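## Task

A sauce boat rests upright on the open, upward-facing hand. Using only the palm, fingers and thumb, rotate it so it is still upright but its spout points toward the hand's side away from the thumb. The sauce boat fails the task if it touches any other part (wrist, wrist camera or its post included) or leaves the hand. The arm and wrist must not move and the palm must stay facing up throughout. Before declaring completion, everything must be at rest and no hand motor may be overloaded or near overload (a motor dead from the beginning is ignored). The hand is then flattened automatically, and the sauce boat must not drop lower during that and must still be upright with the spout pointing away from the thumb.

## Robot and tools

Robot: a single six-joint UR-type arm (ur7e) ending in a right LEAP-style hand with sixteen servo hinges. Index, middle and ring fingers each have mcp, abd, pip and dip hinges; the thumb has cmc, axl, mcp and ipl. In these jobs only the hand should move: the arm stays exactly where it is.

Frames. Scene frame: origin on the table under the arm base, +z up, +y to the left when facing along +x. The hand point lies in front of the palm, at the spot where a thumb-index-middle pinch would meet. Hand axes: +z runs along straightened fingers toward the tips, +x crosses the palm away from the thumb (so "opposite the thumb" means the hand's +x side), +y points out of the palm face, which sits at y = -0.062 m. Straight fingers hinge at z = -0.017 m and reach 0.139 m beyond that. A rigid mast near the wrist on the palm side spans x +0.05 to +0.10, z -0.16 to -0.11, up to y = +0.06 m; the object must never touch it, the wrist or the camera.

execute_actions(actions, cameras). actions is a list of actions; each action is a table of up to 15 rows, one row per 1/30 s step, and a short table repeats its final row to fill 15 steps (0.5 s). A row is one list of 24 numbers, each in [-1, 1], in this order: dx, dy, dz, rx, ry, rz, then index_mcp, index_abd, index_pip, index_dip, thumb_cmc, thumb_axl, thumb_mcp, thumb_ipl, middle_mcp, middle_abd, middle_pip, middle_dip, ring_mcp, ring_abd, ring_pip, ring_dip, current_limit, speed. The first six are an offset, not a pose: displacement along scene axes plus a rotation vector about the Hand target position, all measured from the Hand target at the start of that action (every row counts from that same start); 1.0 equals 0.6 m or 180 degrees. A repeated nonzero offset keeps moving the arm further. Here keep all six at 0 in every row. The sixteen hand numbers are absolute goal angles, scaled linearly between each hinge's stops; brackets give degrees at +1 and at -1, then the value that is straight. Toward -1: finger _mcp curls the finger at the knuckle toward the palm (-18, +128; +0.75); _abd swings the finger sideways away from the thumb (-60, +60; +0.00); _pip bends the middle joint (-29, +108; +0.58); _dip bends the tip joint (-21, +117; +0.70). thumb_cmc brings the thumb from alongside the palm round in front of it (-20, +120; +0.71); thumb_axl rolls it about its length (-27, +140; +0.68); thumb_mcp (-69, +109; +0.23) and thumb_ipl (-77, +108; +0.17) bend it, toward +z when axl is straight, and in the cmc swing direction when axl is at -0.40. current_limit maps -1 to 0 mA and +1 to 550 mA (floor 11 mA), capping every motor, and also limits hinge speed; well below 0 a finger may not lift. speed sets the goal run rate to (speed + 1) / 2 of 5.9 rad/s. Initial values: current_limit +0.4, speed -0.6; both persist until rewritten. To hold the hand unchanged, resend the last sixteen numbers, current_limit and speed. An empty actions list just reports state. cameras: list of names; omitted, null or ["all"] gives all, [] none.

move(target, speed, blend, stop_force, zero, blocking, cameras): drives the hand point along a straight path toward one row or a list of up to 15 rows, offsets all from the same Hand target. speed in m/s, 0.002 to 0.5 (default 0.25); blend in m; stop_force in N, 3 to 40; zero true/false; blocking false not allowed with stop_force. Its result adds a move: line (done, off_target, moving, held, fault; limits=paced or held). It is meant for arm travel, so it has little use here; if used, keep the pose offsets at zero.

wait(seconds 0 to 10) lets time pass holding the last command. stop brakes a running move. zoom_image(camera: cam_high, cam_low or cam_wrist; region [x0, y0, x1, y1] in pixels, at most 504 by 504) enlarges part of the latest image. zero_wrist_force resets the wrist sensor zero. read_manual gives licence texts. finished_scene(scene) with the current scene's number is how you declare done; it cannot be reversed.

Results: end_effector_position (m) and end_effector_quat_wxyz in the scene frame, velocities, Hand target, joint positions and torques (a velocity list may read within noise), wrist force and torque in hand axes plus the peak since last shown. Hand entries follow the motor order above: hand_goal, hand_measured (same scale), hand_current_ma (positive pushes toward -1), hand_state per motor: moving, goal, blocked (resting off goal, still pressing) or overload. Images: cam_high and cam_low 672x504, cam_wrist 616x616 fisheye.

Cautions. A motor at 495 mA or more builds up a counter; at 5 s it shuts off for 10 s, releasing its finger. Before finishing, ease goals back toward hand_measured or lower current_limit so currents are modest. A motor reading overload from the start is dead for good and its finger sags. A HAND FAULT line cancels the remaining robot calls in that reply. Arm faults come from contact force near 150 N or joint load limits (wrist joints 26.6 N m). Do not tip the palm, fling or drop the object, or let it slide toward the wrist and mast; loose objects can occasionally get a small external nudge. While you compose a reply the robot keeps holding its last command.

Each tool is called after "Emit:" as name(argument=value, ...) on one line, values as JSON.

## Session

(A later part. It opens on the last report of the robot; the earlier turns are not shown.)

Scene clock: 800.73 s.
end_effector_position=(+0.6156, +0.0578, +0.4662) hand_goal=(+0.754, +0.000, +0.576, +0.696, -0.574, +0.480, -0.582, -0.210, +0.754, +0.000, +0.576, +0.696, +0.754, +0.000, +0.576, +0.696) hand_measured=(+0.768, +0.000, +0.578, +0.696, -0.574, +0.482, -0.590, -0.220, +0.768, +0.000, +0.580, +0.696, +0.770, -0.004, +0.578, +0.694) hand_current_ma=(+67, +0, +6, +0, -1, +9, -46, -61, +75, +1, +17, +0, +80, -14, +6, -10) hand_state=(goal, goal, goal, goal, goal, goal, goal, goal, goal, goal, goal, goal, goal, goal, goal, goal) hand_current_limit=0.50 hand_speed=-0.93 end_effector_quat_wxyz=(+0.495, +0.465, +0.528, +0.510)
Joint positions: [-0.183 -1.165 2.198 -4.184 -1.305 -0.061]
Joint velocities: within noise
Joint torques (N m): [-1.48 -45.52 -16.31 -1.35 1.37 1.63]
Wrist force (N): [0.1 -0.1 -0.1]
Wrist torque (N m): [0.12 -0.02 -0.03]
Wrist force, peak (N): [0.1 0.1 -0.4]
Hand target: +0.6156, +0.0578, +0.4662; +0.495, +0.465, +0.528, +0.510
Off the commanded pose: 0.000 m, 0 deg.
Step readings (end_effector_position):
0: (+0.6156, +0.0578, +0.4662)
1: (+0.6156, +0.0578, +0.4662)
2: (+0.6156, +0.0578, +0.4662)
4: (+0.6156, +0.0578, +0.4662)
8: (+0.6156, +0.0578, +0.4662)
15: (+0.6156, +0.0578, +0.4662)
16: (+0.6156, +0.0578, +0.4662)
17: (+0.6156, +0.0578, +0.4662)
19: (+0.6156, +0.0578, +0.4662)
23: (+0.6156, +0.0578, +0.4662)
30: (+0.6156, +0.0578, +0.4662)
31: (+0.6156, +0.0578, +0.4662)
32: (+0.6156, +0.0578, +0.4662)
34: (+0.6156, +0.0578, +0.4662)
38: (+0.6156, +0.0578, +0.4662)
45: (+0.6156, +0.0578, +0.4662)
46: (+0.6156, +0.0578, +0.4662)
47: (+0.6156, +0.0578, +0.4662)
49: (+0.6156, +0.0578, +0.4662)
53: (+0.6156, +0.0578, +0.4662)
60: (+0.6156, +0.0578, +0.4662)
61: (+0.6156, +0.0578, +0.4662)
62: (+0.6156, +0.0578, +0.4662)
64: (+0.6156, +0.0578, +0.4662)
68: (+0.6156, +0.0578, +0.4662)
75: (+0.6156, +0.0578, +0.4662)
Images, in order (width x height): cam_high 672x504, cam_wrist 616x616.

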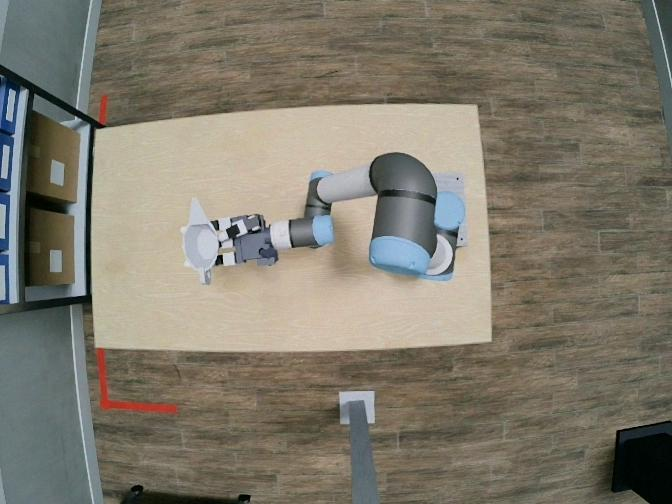

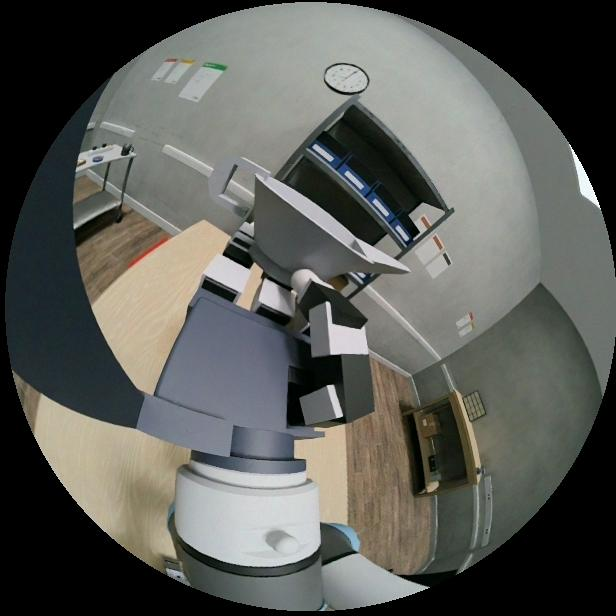

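Emit:
execute_actions(actions=[[[0,0,0,0,0,0,0.775,0,0.576,0.696,-0.575,0.48,-0.447,-0.437,0.754,0,0.576,0.696,0.775,0,0.576,0.696,0.5,-0.9]],[[0,0,0,0,0,0,0.775,0,0.576,0.696,-0.575,0.48,-0.27,-0.71,0.754,0,0.576,0.696,0.775,0,0.576,0.696,0.5,-0.88]],[[0,0,0,0,0,0,0.775,-0.1,0.576,0.696,-0.575,0.48,-0.27,-0.71,0.754,-0.1,0.576,0.696,0.775,-0.1,0.576,0.696,0.5,-0.93]],[[0,0,0,0,0,0,0.775,-0.2,0.576,0.696,-0.575,0.48,-0.27,-0.71,0.754,-0.2,0.576,0.696,0.775,-0.2,0.576,0.696,0.5,-0.93]]], cameras=["cam_high","cam_wrist"])

Emit:
zoom_image(camera="cam_high", region=[160, 170, 300, 310])

Emit:
zoom_image(camera="cam_wrist", region=[130, 140, 430, 440])

Scene clock: 829.67 s.
end_effector_position=(+0.6156, +0.0578, +0.4662) hand_goal=(+0.776, -0.200, +0.576, +0.696, -0.574, +0.480, -0.270, -0.710, +0.754, -0.200, +0.576, +0.696, +0.776, -0.200, +0.576, +0.696) hand_measured=(+0.786, -0.196, +0.578, +0.696, -0.574, +0.482, -0.280, -0.710, +0.774, -0.198, +0.580, +0.696, +0.786, -0.198, +0.578, +0.694) hand_current_ma=(+47, +13, +6, +0, -1, +9, -66, +5, +98, +10, +17, +0, +53, +12, +6, -9) hand_state=(goal, goal, goal, goal, goal, goal, goal, goal, goal, goal, goal, goal, goal, goal, goal, goal) hand_current_limit=0.50 hand_speed=-0.93 end_effector_quat_wxyz=(+0.495, +0.465, +0.528, +0.510)
Joint positions: [-0.183 -1.165 2.198 -4.184 -1.305 -0.061]
Joint velocities: within noise
Joint torques (N m): [-1.93 -44.74 -14.49 -1.09 1.62 0.99]
Wrist force (N): [0.0 0.2 -0.2]
Wrist torque (N m): [0.15 -0.01 -0.05]
Wrist force, peak (N): [-0.2 0.4 0.0]
Hand target: +0.6156, +0.0578, +0.4662; +0.495, +0.465, +0.528, +0.510
Off the commanded pose: 0.000 m, 0 deg.
Step readings (end_effector_position):
0: (+0.6156, +0.0578, +0.4662)
1: (+0.6156, +0.0578, +0.4662)
2: (+0.6156, +0.0578, +0.4662)
4: (+0.6156, +0.0578, +0.4662)
8: (+0.6156, +0.0578, +0.4662)
15: (+0.6156, +0.0578, +0.4662)
16: (+0.6156, +0.0578, +0.4662)
17: (+0.6156, +0.0578, +0.4662)
19: (+0.6156, +0.0578, +0.4662)
23: (+0.6156, +0.0578, +0.4662)
30: (+0.6156, +0.0578, +0.4662)
31: (+0.6156, +0.0578, +0.4662)
32: (+0.6156, +0.0578, +0.4662)
34: (+0.6156, +0.0578, +0.4662)
38: (+0.6156, +0.0578, +0.4662)
45: (+0.6156, +0.0578, +0.4662)
46: (+0.6156, +0.0578, +0.4662)
47: (+0.6156, +0.0578, +0.4662)
49: (+0.6156, +0.0578, +0.4662)
53: (+0.6156, +0.0578, +0.4662)
60: (+0.6156, +0.0578, +0.4662)
Images, in order (width x height): cam_high 672x504, cam_wrist 616x616.

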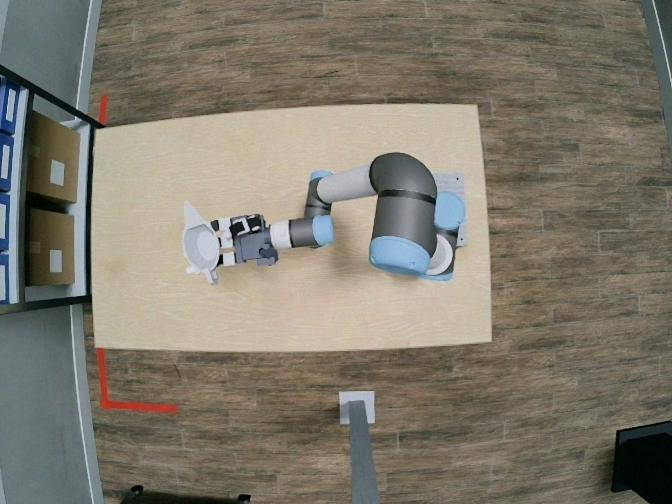

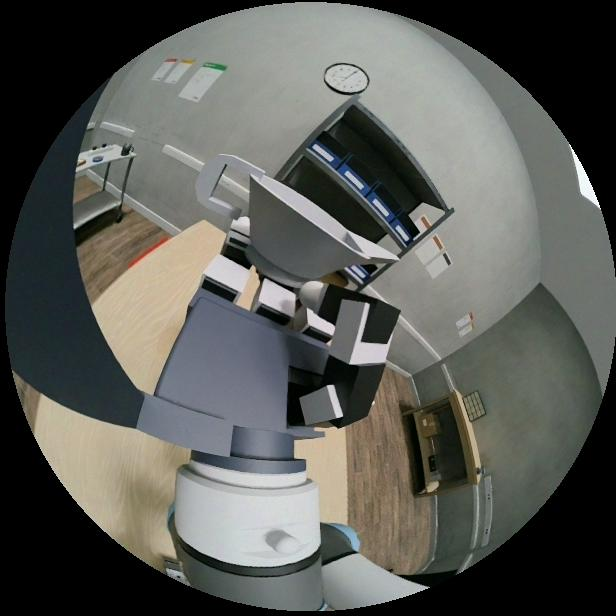

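Scaled by 3.600 from the camera's 672x504 image, which has a finer 960x720 frame.

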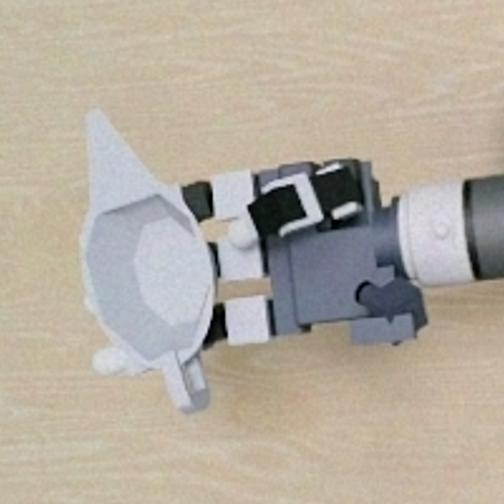

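Scaled by 1.680 from the camera's 616x616 image, which has a finer 880x880 frame.

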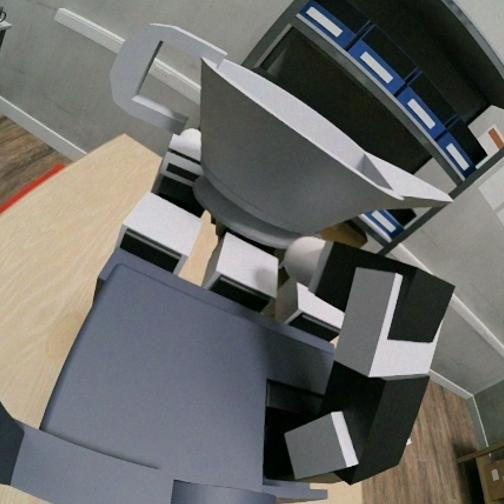

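Emit:
execute_actions(actions=[[[0,0,0,0,0,0,0.775,-0.3,0.576,0.696,-0.575,0.48,-0.27,-0.71,0.754,-0.3,0.576,0.696,0.775,-0.3,0.576,0.696,0.5,-0.93]],[[0,0,0,0,0,0,0.775,-0.4,0.576,0.696,-0.575,0.48,-0.27,-0.71,0.754,-0.4,0.576,0.696,0.775,-0.4,0.576,0.696,0.5,-0.93]],[[0,0,0,0,0,0,0.775,-0.45,0.576,0.696,-0.575,0.48,-0.27,-0.71,0.754,-0.45,0.576,0.696,0.775,-0.45,0.576,0.696,0.5,-0.93]]], cameras=["cam_high","cam_wrist"])

Emit:
zoom_image(camera="cam_high", region=[160, 170, 300, 310])

Emit:
zoom_image(camera="cam_wrist", region=[130, 140, 430, 440])

Scene clock: 836.40 s.
end_effector_position=(+0.6156, +0.0578, +0.4662) hand_goal=(+0.776, -0.450, +0.576, +0.696, -0.574, +0.480, -0.270, -0.710, +0.754, -0.450, +0.576, +0.696, +0.776, -0.450, +0.576, +0.696) hand_measured=(+0.786, -0.446, +0.578, +0.696, -0.574, +0.482, -0.280, -0.710, +0.774, -0.448, +0.580, +0.696, +0.786, -0.446, +0.578, +0.694) hand_current_ma=(+47, +14, +6, +0, -1, +9, -66, +5, +98, +11, +17, +0, +53, +12, +6, -9) hand_state=(goal, goal, goal, goal, goal, goal, goal, goal, goal, goal, goal, goal, goal, goal, goal, goal) hand_current_limit=0.50 hand_speed=-0.93 end_effector_quat_wxyz=(+0.495, +0.465, +0.528, +0.510)
Joint positions: [-0.183 -1.165 2.198 -4.184 -1.305 -0.061]
Joint velocities: within noise
Joint torques (N m): [-1.8 -44.99 -16.49 -0.92 1.8 0.89]
Wrist force (N): [0.1 0.2 -0.1]
Wrist torque (N m): [0.13 -0.03 -0.06]
Wrist force, peak (N): [0.3 0.2 -0.1]
Hand target: +0.6156, +0.0578, +0.4662; +0.495, +0.465, +0.528, +0.510
Off the commanded pose: 0.000 m, 0 deg.
Step readings (end_effector_position):
0: (+0.6156, +0.0578, +0.4662)
1: (+0.6156, +0.0578, +0.4662)
2: (+0.6156, +0.0578, +0.4662)
4: (+0.6156, +0.0578, +0.4662)
8: (+0.6156, +0.0578, +0.4662)
15: (+0.6156, +0.0578, +0.4662)
16: (+0.6156, +0.0578, +0.4662)
17: (+0.6156, +0.0578, +0.4662)
19: (+0.6156, +0.0578, +0.4662)
23: (+0.6156, +0.0578, +0.4662)
30: (+0.6156, +0.0578, +0.4662)
31: (+0.6156, +0.0578, +0.4662)
32: (+0.6156, +0.0578, +0.4662)
34: (+0.6156, +0.0578, +0.4662)
38: (+0.6156, +0.0578, +0.4662)
45: (+0.6156, +0.0578, +0.4662)
Images, in order (width x height): cam_high 672x504, cam_wrist 616x616.

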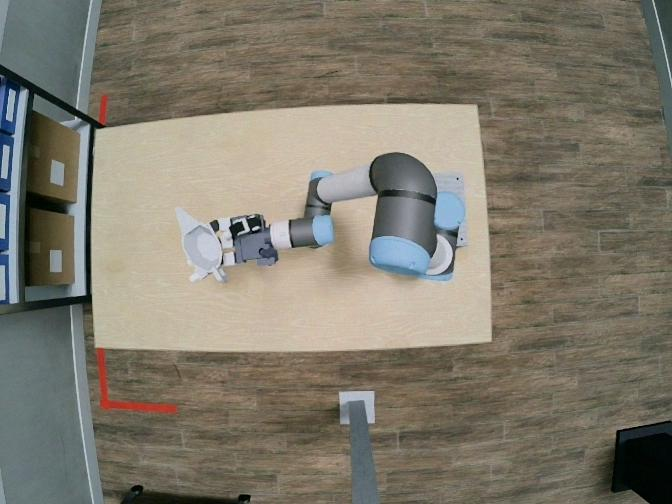

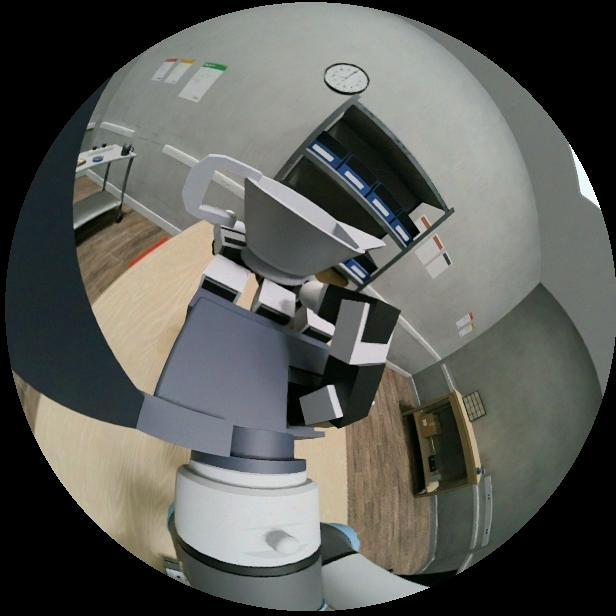

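Scaled by 3.600 from the camera's 672x504 image, which has a finer 960x720 frame.

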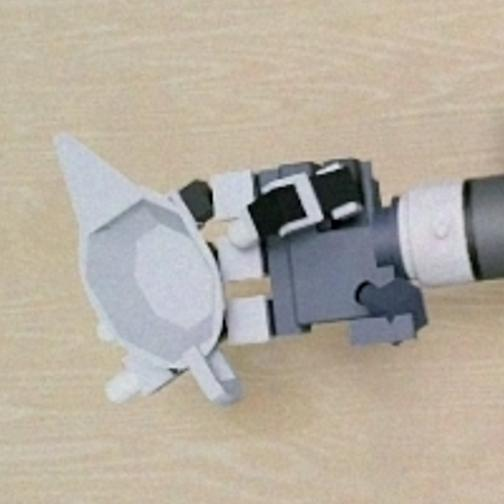

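Scaled by 1.680 from the camera's 616x616 image, which has a finer 880x880 frame.

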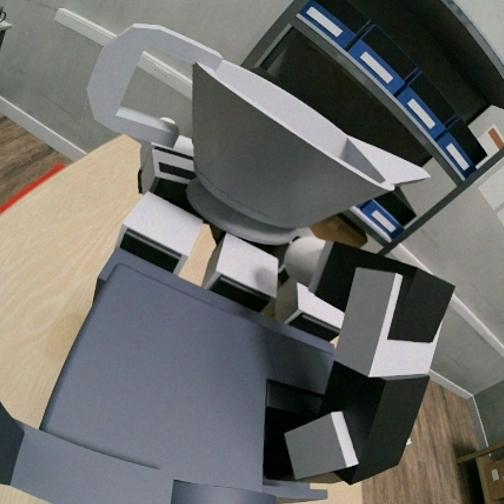

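Emit:
execute_actions(actions=[[[0,0,0,0,0,0,0.775,-0.55,0.576,0.696,-0.575,0.48,-0.27,-0.71,0.754,-0.55,0.576,0.696,0.775,-0.55,0.576,0.696,0.5,-0.93]],[[0,0,0,0,0,0,0.775,-0.6,0.576,0.696,-0.575,0.48,-0.27,-0.71,0.754,-0.6,0.576,0.696,0.775,-0.6,0.576,0.696,0.5,-0.93]],[[0,0,0,0,0,0,0.75,-0.6,0.576,0.696,-0.575,0.48,-0.27,-0.71,0.78,-0.6,0.576,0.696,0.75,-0.6,0.576,0.696,0.5,-0.97]],[[0,0,0,0,0,0,0.75,-0.6,0.576,0.696,-0.575,0.48,-0.27,-0.71,0.78,-0.6,0.576,0.696,0.75,-0.6,0.576,0.696,0.5,-0.97]]], cameras=["cam_high","cam_wrist"])

Emit:
zoom_image(camera="cam_high", region=[160, 170, 300, 310])

Emit:
zoom_image(camera="cam_wrist", region=[130, 140, 430, 440])

Scene clock: 855.50 s.
end_effector_position=(+0.6156, +0.0578, +0.4662) hand_goal=(+0.750, -0.600, +0.576, +0.696, -0.574, +0.480, -0.270, -0.710, +0.780, -0.600, +0.576, +0.696, +0.750, -0.600, +0.576, +0.696) hand_measured=(+0.786, -0.596, +0.578, +0.696, -0.574, +0.482, -0.280, -0.710, +0.788, -0.598, +0.580, +0.696, +0.786, -0.596, +0.578, +0.694) hand_current_ma=(+181, +14, +8, +0, -1, +9, -66, +4, +41, +11, +17, +0, +188, +12, +6, -9) hand_state=(blocked, goal, goal, goal, goal, goal, goal, goal, goal, goal, goal, goal, blocked, goal, goal, goal) hand_current_limit=0.50 hand_speed=-0.97 end_effector_quat_wxyz=(+0.495, +0.465, +0.528, +0.510)
Joint positions: [-0.183 -1.165 2.198 -4.184 -1.305 -0.061]
Joint velocities: within noise
Joint torques (N m): [-2.58 -44.48 -14.51 -1.02 2.03 1.12]
Wrist force (N): [0.2 0.1 -0.2]
Wrist torque (N m): [0.12 -0.03 -0.08]
Wrist force, peak (N): [0.0 0.2 -0.4]
Hand target: +0.6156, +0.0578, +0.4662; +0.495, +0.465, +0.528, +0.510
Off the commanded pose: 0.000 m, 0 deg.
Step readings (end_effector_position):
0: (+0.6156, +0.0578, +0.4662)
1: (+0.6156, +0.0578, +0.4662)
2: (+0.6156, +0.0578, +0.4662)
4: (+0.6156, +0.0578, +0.4662)
8: (+0.6156, +0.0578, +0.4662)
15: (+0.6156, +0.0578, +0.4662)
16: (+0.6156, +0.0578, +0.4662)
17: (+0.6156, +0.0578, +0.4662)
19: (+0.6156, +0.0578, +0.4662)
23: (+0.6156, +0.0578, +0.4662)
30: (+0.6156, +0.0578, +0.4662)
31: (+0.6156, +0.0578, +0.4662)
32: (+0.6156, +0.0578, +0.4662)
34: (+0.6156, +0.0578, +0.4662)
38: (+0.6156, +0.0578, +0.4662)
45: (+0.6156, +0.0578, +0.4662)
46: (+0.6156, +0.0578, +0.4662)
47: (+0.6156, +0.0578, +0.4662)
49: (+0.6156, +0.0578, +0.4662)
53: (+0.6156, +0.0578, +0.4662)
60: (+0.6156, +0.0578, +0.4662)
Images, in order (width x height): cam_high 672x504, cam_wrist 616x616.

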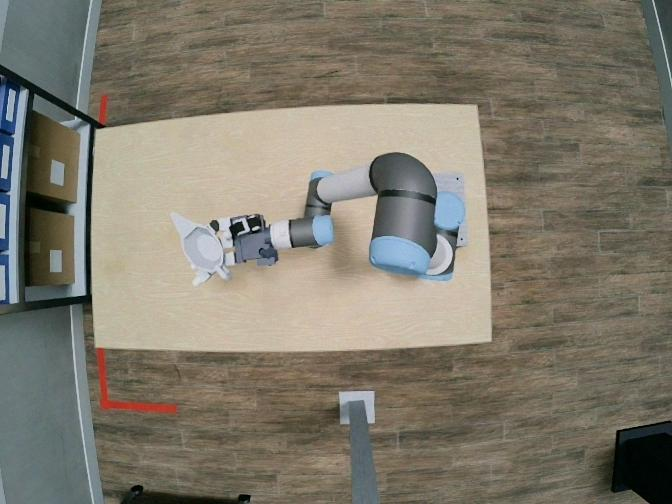

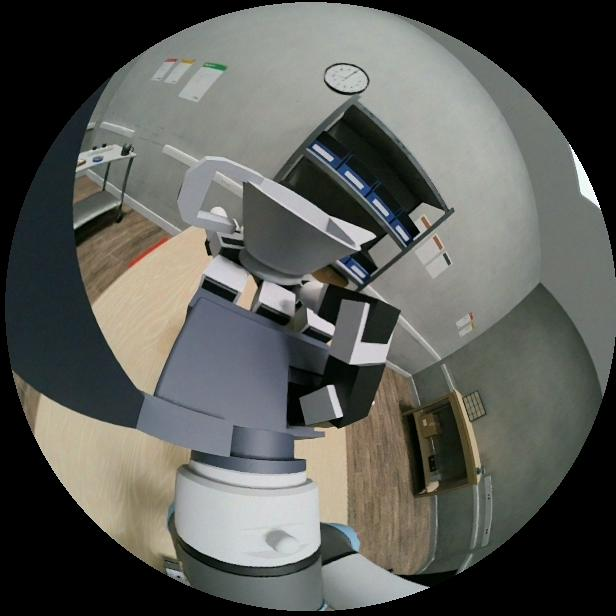

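Scaled by 3.600 from the camera's 672x504 image, which has a finer 960x720 frame.

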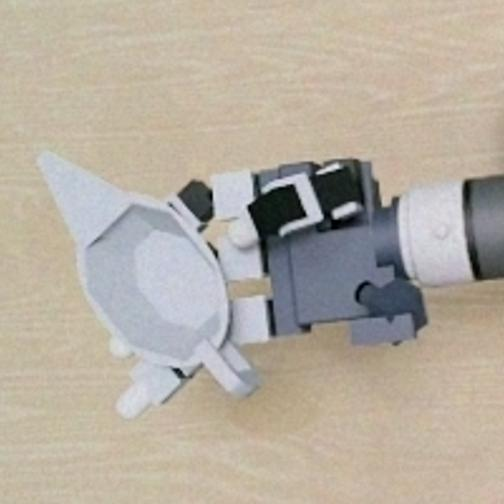

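Scaled by 1.680 from the camera's 616x616 image, which has a finer 880x880 frame.

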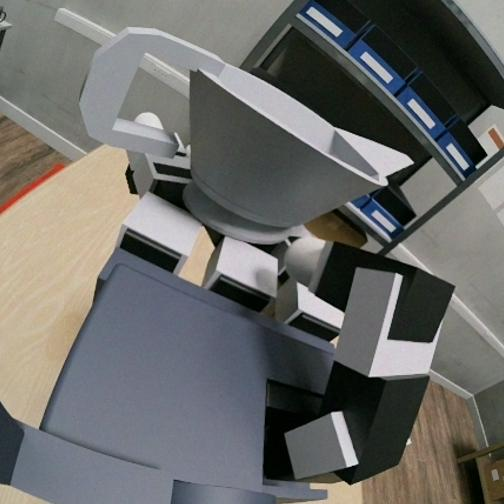

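Emit:
execute_actions(actions=[[[0,0,0,0,0,0,0.74,-0.6,0.576,0.696,-0.575,0.48,-0.27,-0.71,0.81,-0.6,0.576,0.696,0.74,-0.6,0.576,0.696,0.5,-0.97]],[[0,0,0,0,0,0,0.74,-0.5,0.576,0.696,-0.575,0.48,-0.27,-0.71,0.81,-0.5,0.576,0.696,0.74,-0.5,0.576,0.696,0.5,-0.93]],[[0,0,0,0,0,0,0.74,-0.4,0.576,0.696,-0.575,0.48,-0.27,-0.71,0.81,-0.4,0.576,0.696,0.74,-0.4,0.576,0.696,0.5,-0.93]],[[0,0,0,0,0,0,0.74,-0.3,0.576,0.696,-0.575,0.48,-0.27,-0.71,0.81,-0.3,0.576,0.696,0.74,-0.3,0.576,0.696,0.5,-0.93]]], cameras=["cam_high","cam_wrist"])

Emit:
zoom_image(camera="cam_high", region=[160, 170, 300, 310])

Emit:
zoom_image(camera="cam_wrist", region=[130, 140, 430, 440])

Scene clock: 868.37 s.
end_effector_position=(+0.6156, +0.0578, +0.4662) hand_goal=(+0.740, -0.300, +0.576, +0.696, -0.574, +0.480, -0.270, -0.710, +0.810, -0.300, +0.576, +0.696, +0.740, -0.300, +0.576, +0.696) hand_measured=(+0.776, -0.306, +0.578, +0.696, -0.574, +0.482, -0.280, -0.710, +0.818, -0.304, +0.580, +0.696, +0.778, -0.304, +0.578, +0.694) hand_current_ma=(+186, -26, +9, +0, -1, +9, -66, +4, +43, -13, +17, +0, +194, -16, +6, -9) hand_state=(blocked, goal, goal, goal, goal, goal, goal, goal, goal, goal, goal, goal, blocked, goal, goal, goal) hand_current_limit=0.50 hand_speed=-0.93 end_effector_quat_wxyz=(+0.495, +0.465, +0.528, +0.510)
Joint positions: [-0.183 -1.165 2.198 -4.184 -1.305 -0.061]
Joint velocities: within noise
Joint torques (N m): [-3.2 -44.03 -14.72 -0.97 1.95 0.88]
Wrist force (N): [-0.1 0.0 -0.1]
Wrist torque (N m): [0.11 0.01 -0.08]
Wrist force, peak (N): [0.2 0.3 -0.2]
Hand target: +0.6156, +0.0578, +0.4662; +0.495, +0.465, +0.528, +0.510
Off the commanded pose: 0.000 m, 0 deg.
Step readings (end_effector_position):
0: (+0.6156, +0.0578, +0.4662)
1: (+0.6156, +0.0578, +0.4662)
2: (+0.6156, +0.0578, +0.4662)
4: (+0.6156, +0.0578, +0.4662)
8: (+0.6156, +0.0578, +0.4662)
15: (+0.6156, +0.0578, +0.4662)
16: (+0.6156, +0.0578, +0.4662)
17: (+0.6156, +0.0578, +0.4662)
19: (+0.6156, +0.0578, +0.4662)
23: (+0.6156, +0.0578, +0.4662)
30: (+0.6156, +0.0578, +0.4662)
31: (+0.6156, +0.0578, +0.4662)
32: (+0.6156, +0.0578, +0.4662)
34: (+0.6156, +0.0578, +0.4662)
38: (+0.6156, +0.0578, +0.4662)
45: (+0.6156, +0.0578, +0.4662)
46: (+0.6156, +0.0578, +0.4662)
47: (+0.6156, +0.0578, +0.4662)
49: (+0.6156, +0.0578, +0.4662)
53: (+0.6156, +0.0578, +0.4662)
60: (+0.6156, +0.0578, +0.4662)
Images, in order (width x height): cam_high 672x504, cam_wrist 616x616.

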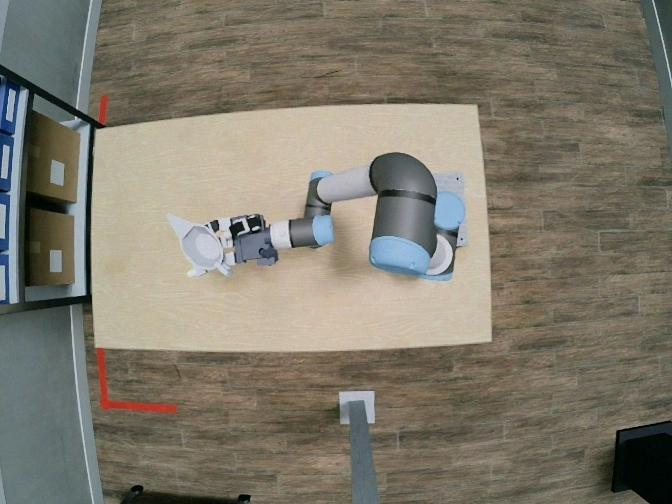

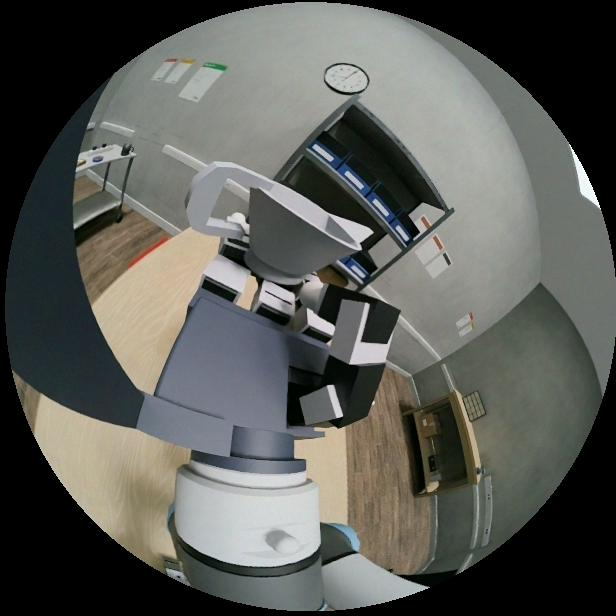

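Scaled by 3.600 from the camera's 672x504 image, which has a finer 960x720 frame.

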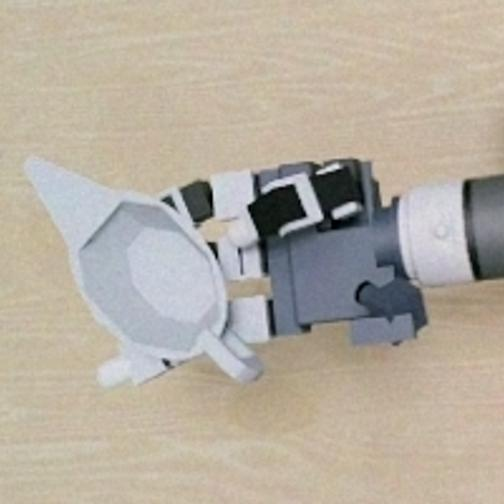

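Scaled by 1.680 from the camera's 616x616 image, which has a finer 880x880 frame.

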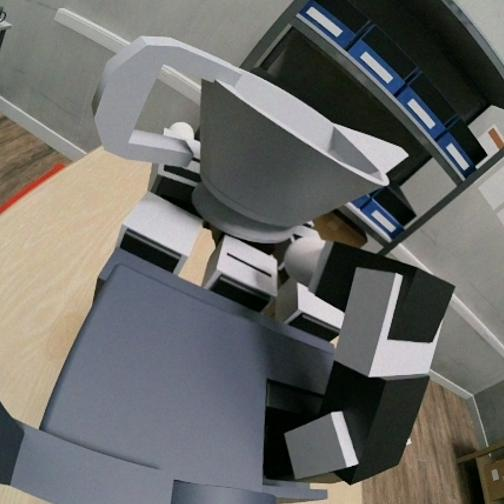

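Emit:
execute_actions(actions=[[[0,0,0,0,0,0,0.74,-0.15,0.576,0.696,-0.575,0.48,-0.27,-0.71,0.81,-0.15,0.576,0.696,0.74,-0.15,0.576,0.696,0.5,-0.91]],[[0,0,0,0,0,0,0.74,0,0.576,0.696,-0.575,0.48,-0.27,-0.71,0.81,0,0.576,0.696,0.74,0,0.576,0.696,0.5,-0.91]],[[0,0,0,0,0,0,0.74,0.1,0.576,0.696,-0.575,0.48,-0.27,-0.71,0.81,0.1,0.576,0.696,0.74,0.1,0.576,0.696,0.5,-0.93]]], cameras=["cam_high","cam_wrist"])

Emit:
zoom_image(camera="cam_high", region=[160, 170, 300, 310])

Emit:
zoom_image(camera="cam_wrist", region=[130, 140, 430, 440])

Scene clock: 877.63 s.
end_effector_position=(+0.6156, +0.0578, +0.4662) hand_goal=(+0.740, +0.100, +0.576, +0.696, -0.574, +0.480, -0.270, -0.710, +0.810, +0.100, +0.576, +0.696, +0.740, +0.100, +0.576, +0.696) hand_measured=(+0.766, +0.096, +0.578, +0.696, -0.574, +0.482, -0.280, -0.710, +0.826, +0.096, +0.580, +0.696, +0.776, +0.094, +0.578, +0.694) hand_current_ma=(+136, -17, +9, +0, -1, +9, -65, +4, +84, -13, +20, +0, +187, -23, +10, -9) hand_state=(blocked, goal, goal, goal, goal, goal, goal, goal, goal, goal, goal, goal, blocked, goal, goal, goal) hand_current_limit=0.50 hand_speed=-0.93 end_effector_quat_wxyz=(+0.495, +0.465, +0.528, +0.510)
Joint positions: [-0.183 -1.165 2.198 -4.184 -1.305 -0.061]
Joint velocities: within noise
Joint torques (N m): [-2.49 -43.54 -14.23 -0.96 2.13 0.73]
Wrist force (N): [0.1 0.2 -0.1]
Wrist torque (N m): [0.14 -0.03 -0.01]
Wrist force, peak (N): [-0.1 0.3 -0.3]
Hand target: +0.6156, +0.0578, +0.4662; +0.495, +0.465, +0.528, +0.510
Off the commanded pose: 0.000 m, 0 deg.
Step readings (end_effector_position):
0: (+0.6156, +0.0578, +0.4662)
1: (+0.6156, +0.0578, +0.4662)
2: (+0.6156, +0.0578, +0.4662)
4: (+0.6156, +0.0578, +0.4662)
8: (+0.6156, +0.0578, +0.4662)
15: (+0.6156, +0.0578, +0.4662)
16: (+0.6156, +0.0578, +0.4662)
17: (+0.6156, +0.0578, +0.4662)
19: (+0.6156, +0.0578, +0.4662)
23: (+0.6156, +0.0578, +0.4662)
30: (+0.6156, +0.0578, +0.4662)
31: (+0.6156, +0.0578, +0.4662)
32: (+0.6156, +0.0578, +0.4662)
34: (+0.6156, +0.0578, +0.4662)
38: (+0.6156, +0.0578, +0.4662)
45: (+0.6156, +0.0578, +0.4662)
Images, in order (width x height): cam_high 672x504, cam_wrist 616x616.

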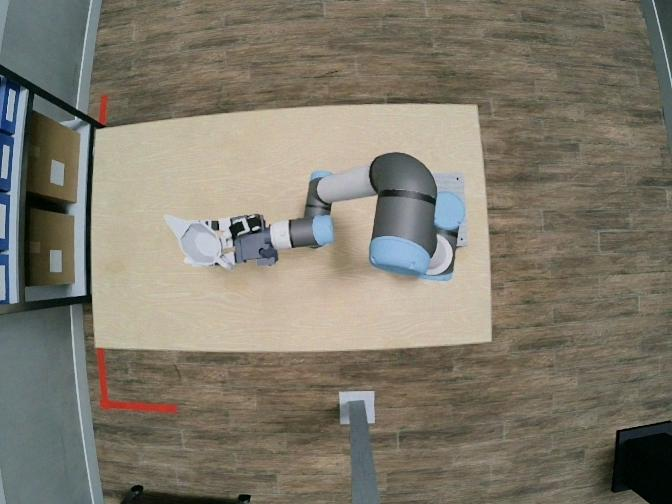

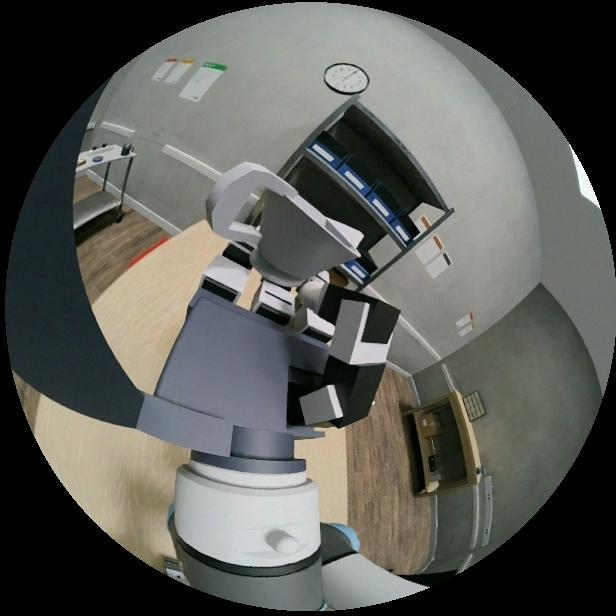

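Scaled by 3.600 from the camera's 672x504 image, which has a finer 960x720 frame.

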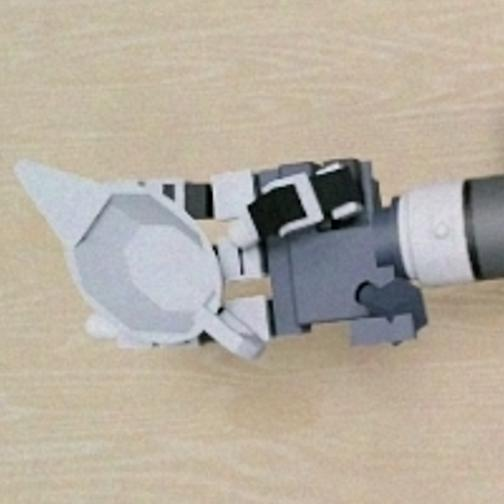

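Scaled by 1.680 from the camera's 616x616 image, which has a finer 880x880 frame.

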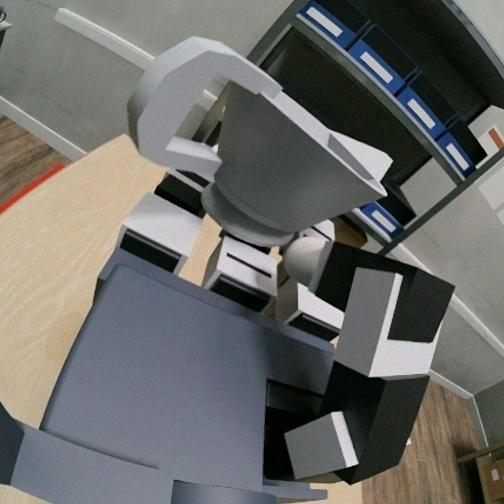

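Emit:
zoom_image(camera="cam_low", region=[310, 140, 400, 210])

This scene's latest camera images include none from cam_low. They are from: cam_high, cam_wrist. cam_low's image comes with the result of a call that names it in "cameras".

Emit:
execute_actions(actions=[[[0,0,0,0,0,0,0.74,0.2,0.576,0.696,-0.575,0.48,-0.27,-0.71,0.81,0.2,0.576,0.696,0.74,0.2,0.576,0.696,0.5,-0.92]]])

Emit:
zoom_image(camera="cam_low", region=[310, 140, 400, 210])

Emit:
zoom_image(camera="cam_high", region=[160, 170, 300, 310])

Emit:
zoom_image(camera="cam_wrist", region=[130, 140, 430, 440])

Scene clock: 886.07 s.
end_effector_position=(+0.6156, +0.0578, +0.4662) hand_goal=(+0.740, +0.200, +0.576, +0.696, -0.574, +0.480, -0.270, -0.710, +0.810, +0.200, +0.576, +0.696, +0.740, +0.200, +0.576, +0.696) hand_measured=(+0.766, +0.196, +0.578, +0.696, -0.574, +0.482, -0.280, -0.710, +0.826, +0.196, +0.580, +0.696, +0.776, +0.194, +0.578, +0.694) hand_current_ma=(+135, -17, +9, +0, -1, +9, -65, +4, +84, -13, +20, +0, +187, -29, +10, -9) hand_state=(blocked, goal, goal, goal, goal, goal, goal, goal, goal, goal, goal, goal, blocked, goal, goal, goal) hand_current_limit=0.50 hand_speed=-0.92 end_effector_quat_wxyz=(+0.495, +0.465, +0.528, +0.510)
Joint positions: [-0.183 -1.165 2.198 -4.184 -1.305 -0.061]
Joint velocities: within noise
Joint torques (N m): [-3.44 -44.68 -13.93 -0.88 2.33 1.01]
Wrist force (N): [0.2 0.0 -0.1]
Wrist torque (N m): [0.11 -0.03 0.00]
Wrist force, peak (N): [0.2 0.1 -0.4]
Hand target: +0.6156, +0.0578, +0.4662; +0.495, +0.465, +0.528, +0.510
Off the commanded pose: 0.000 m, 0 deg.
Step readings (end_effector_position):
0: (+0.6156, +0.0578, +0.4662)
1: (+0.6156, +0.0578, +0.4662)
2: (+0.6156, +0.0578, +0.4662)
4: (+0.6156, +0.0578, +0.4662)
8: (+0.6156, +0.0578, +0.4662)
15: (+0.6156, +0.0578, +0.4662)

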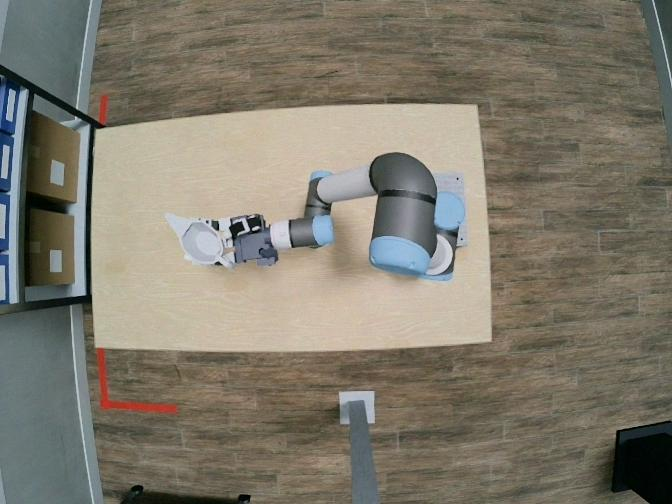

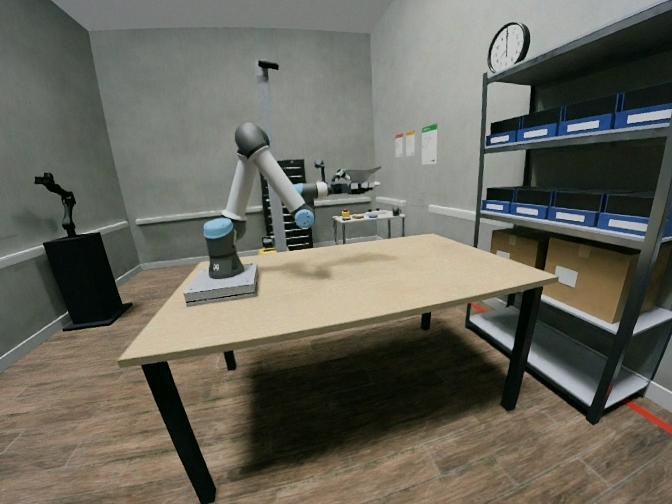

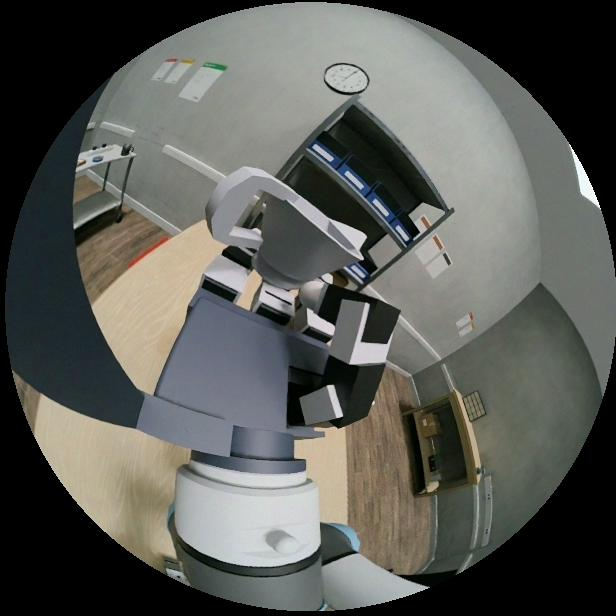

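Scaled by 5.600 from the camera's 672x504 image, which has a finer 960x720 frame.

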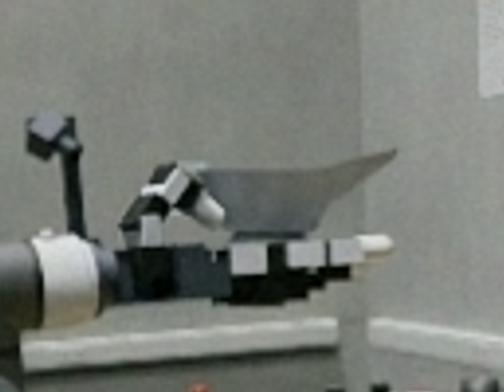

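Scaled by 3.600 from the camera's 672x504 image, which has a finer 960x720 frame.

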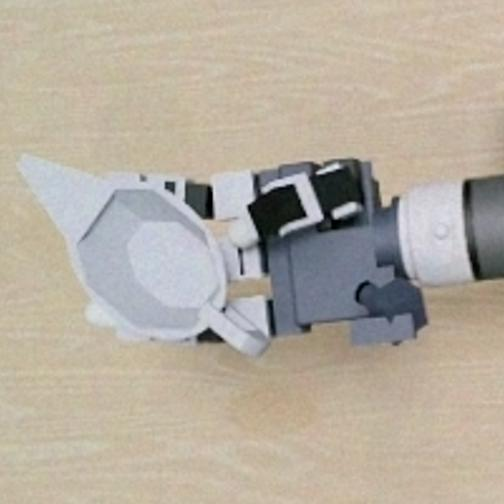

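Scaled by 1.680 from the camera's 616x616 image, which has a finer 880x880 frame.

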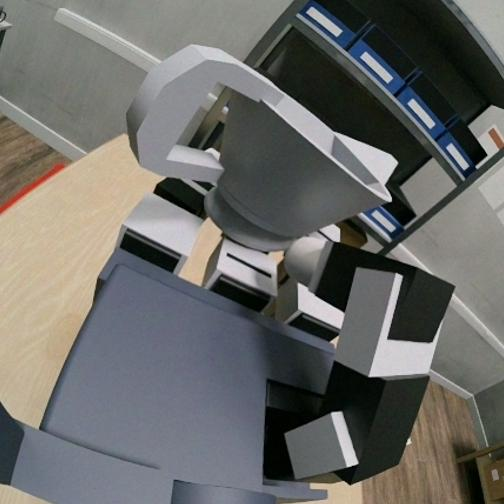

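Emit:
execute_actions(actions=[[[0,0,0,0,0,0,0.74,0.3,0.576,0.696,-0.575,0.4,-0.2,-0.8,0.82,0.3,0.576,0.696,0.74,0.3,0.576,0.696,0.5,-0.92]],[[0,0,0,0,0,0,0.74,0.4,0.576,0.696,-0.575,0.3,-0.15,-0.9,0.82,0.4,0.576,0.696,0.74,0.4,0.576,0.696,0.5,-0.92]],[[0,0,0,0,0,0,0.74,0.5,0.576,0.696,-0.575,0.3,-0.15,-0.9,0.82,0.5,0.576,0.696,0.74,0.5,0.576,0.696,0.5,-0.92]]])

Emit:
zoom_image(camera="cam_low", region=[310, 140, 400, 210])

Emit:
zoom_image(camera="cam_high", region=[160, 170, 300, 310])

Emit:
zoom_image(camera="cam_wrist", region=[130, 140, 430, 440])

Scene clock: 902.07 s.
end_effector_position=(+0.6156, +0.0578, +0.4662) hand_goal=(+0.740, +0.500, +0.576, +0.696, -0.574, +0.300, -0.150, -0.900, +0.820, +0.500, +0.576, +0.696, +0.740, +0.500, +0.576, +0.696) hand_measured=(+0.766, +0.496, +0.578, +0.696, -0.574, +0.302, -0.160, -0.900, +0.834, +0.496, +0.580, +0.696, +0.776, +0.492, +0.580, +0.694) hand_current_ma=(+129, -16, +9, +0, -1, +13, -57, +5, +69, -16, +20, +0, +187, -36, +18, -9) hand_state=(blocked, goal, goal, goal, goal, goal, goal, goal, goal, goal, goal, goal, blocked, goal, goal, goal) hand_current_limit=0.50 hand_speed=-0.92 end_effector_quat_wxyz=(+0.495, +0.465, +0.528, +0.510)
Joint positions: [-0.183 -1.165 2.198 -4.184 -1.305 -0.061]
Joint velocities: within noise
Joint torques (N m): [-3.24 -43.92 -14.06 -0.84 2.05 0.74]
Wrist force (N): [0.1 0.1 -0.2]
Wrist torque (N m): [0.11 -0.02 0.02]
Wrist force, peak (N): [0.4 0.3 0.0]
Hand target: +0.6156, +0.0578, +0.4662; +0.495, +0.465, +0.528, +0.510
Off the commanded pose: 0.000 m, 0 deg.
Step readings (end_effector_position):
0: (+0.6156, +0.0578, +0.4662)
1: (+0.6156, +0.0578, +0.4662)
2: (+0.6156, +0.0578, +0.4662)
4: (+0.6156, +0.0578, +0.4662)
8: (+0.6156, +0.0578, +0.4662)
15: (+0.6156, +0.0578, +0.4662)
16: (+0.6156, +0.0578, +0.4662)
17: (+0.6156, +0.0578, +0.4662)
19: (+0.6156, +0.0578, +0.4662)
23: (+0.6156, +0.0578, +0.4662)
30: (+0.6156, +0.0578, +0.4662)
31: (+0.6156, +0.0578, +0.4662)
32: (+0.6156, +0.0578, +0.4662)
34: (+0.6156, +0.0578, +0.4662)
38: (+0.6156, +0.0578, +0.4662)
45: (+0.6156, +0.0578, +0.4662)

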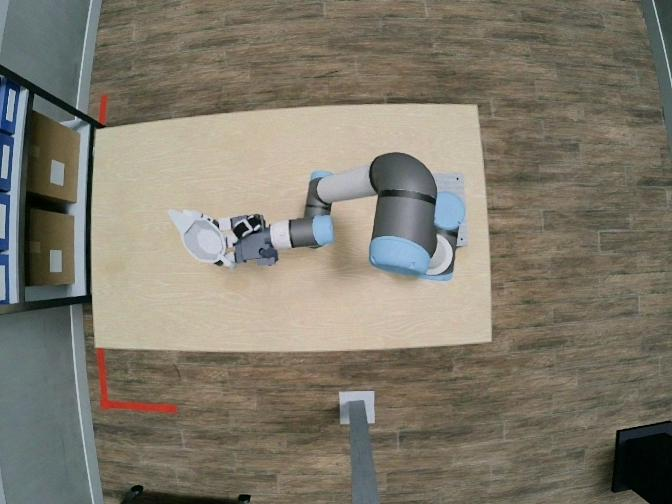

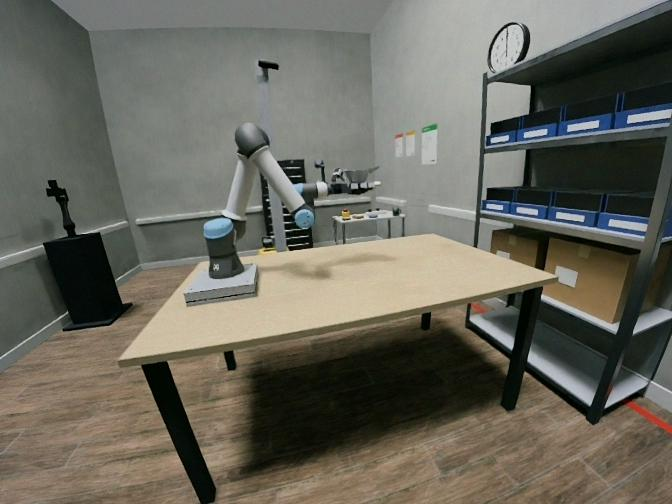

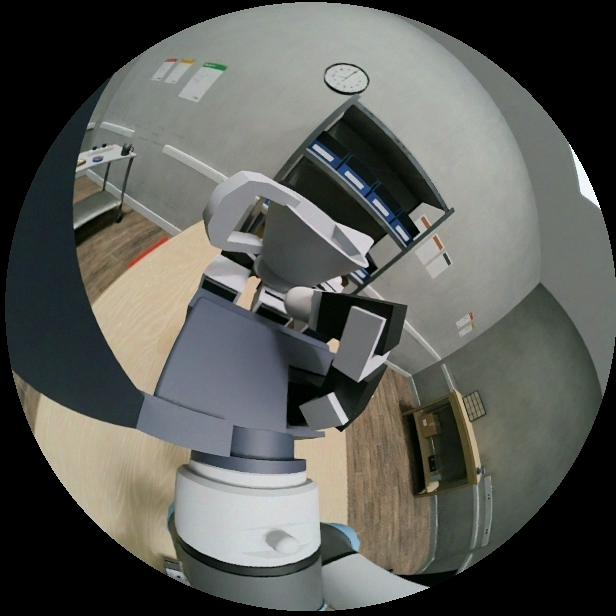

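Scaled by 5.600 from the camera's 672x504 image, which has a finer 960x720 frame.

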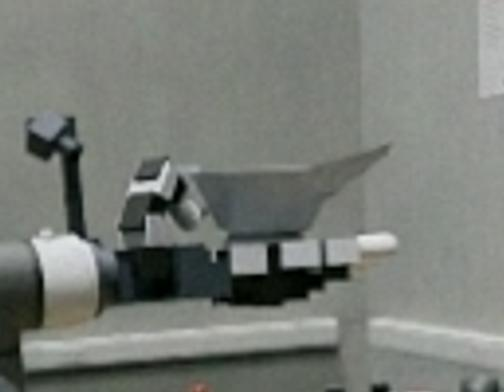

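Scaled by 3.600 from the camera's 672x504 image, which has a finer 960x720 frame.

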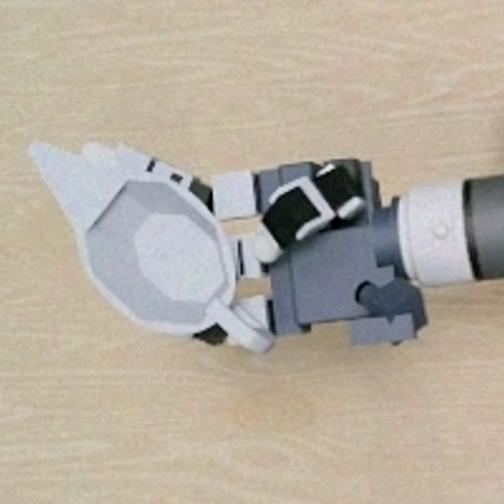

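Scaled by 1.680 from the camera's 616x616 image, which has a finer 880x880 frame.

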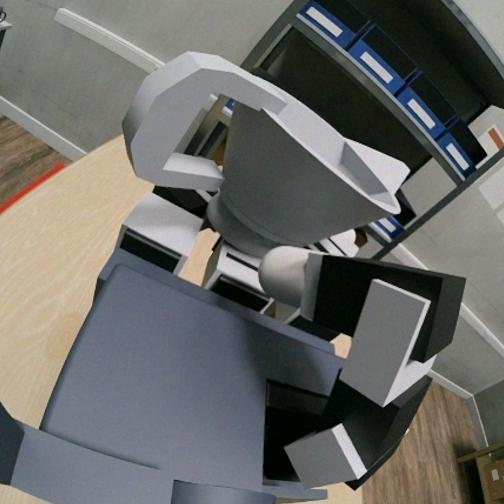

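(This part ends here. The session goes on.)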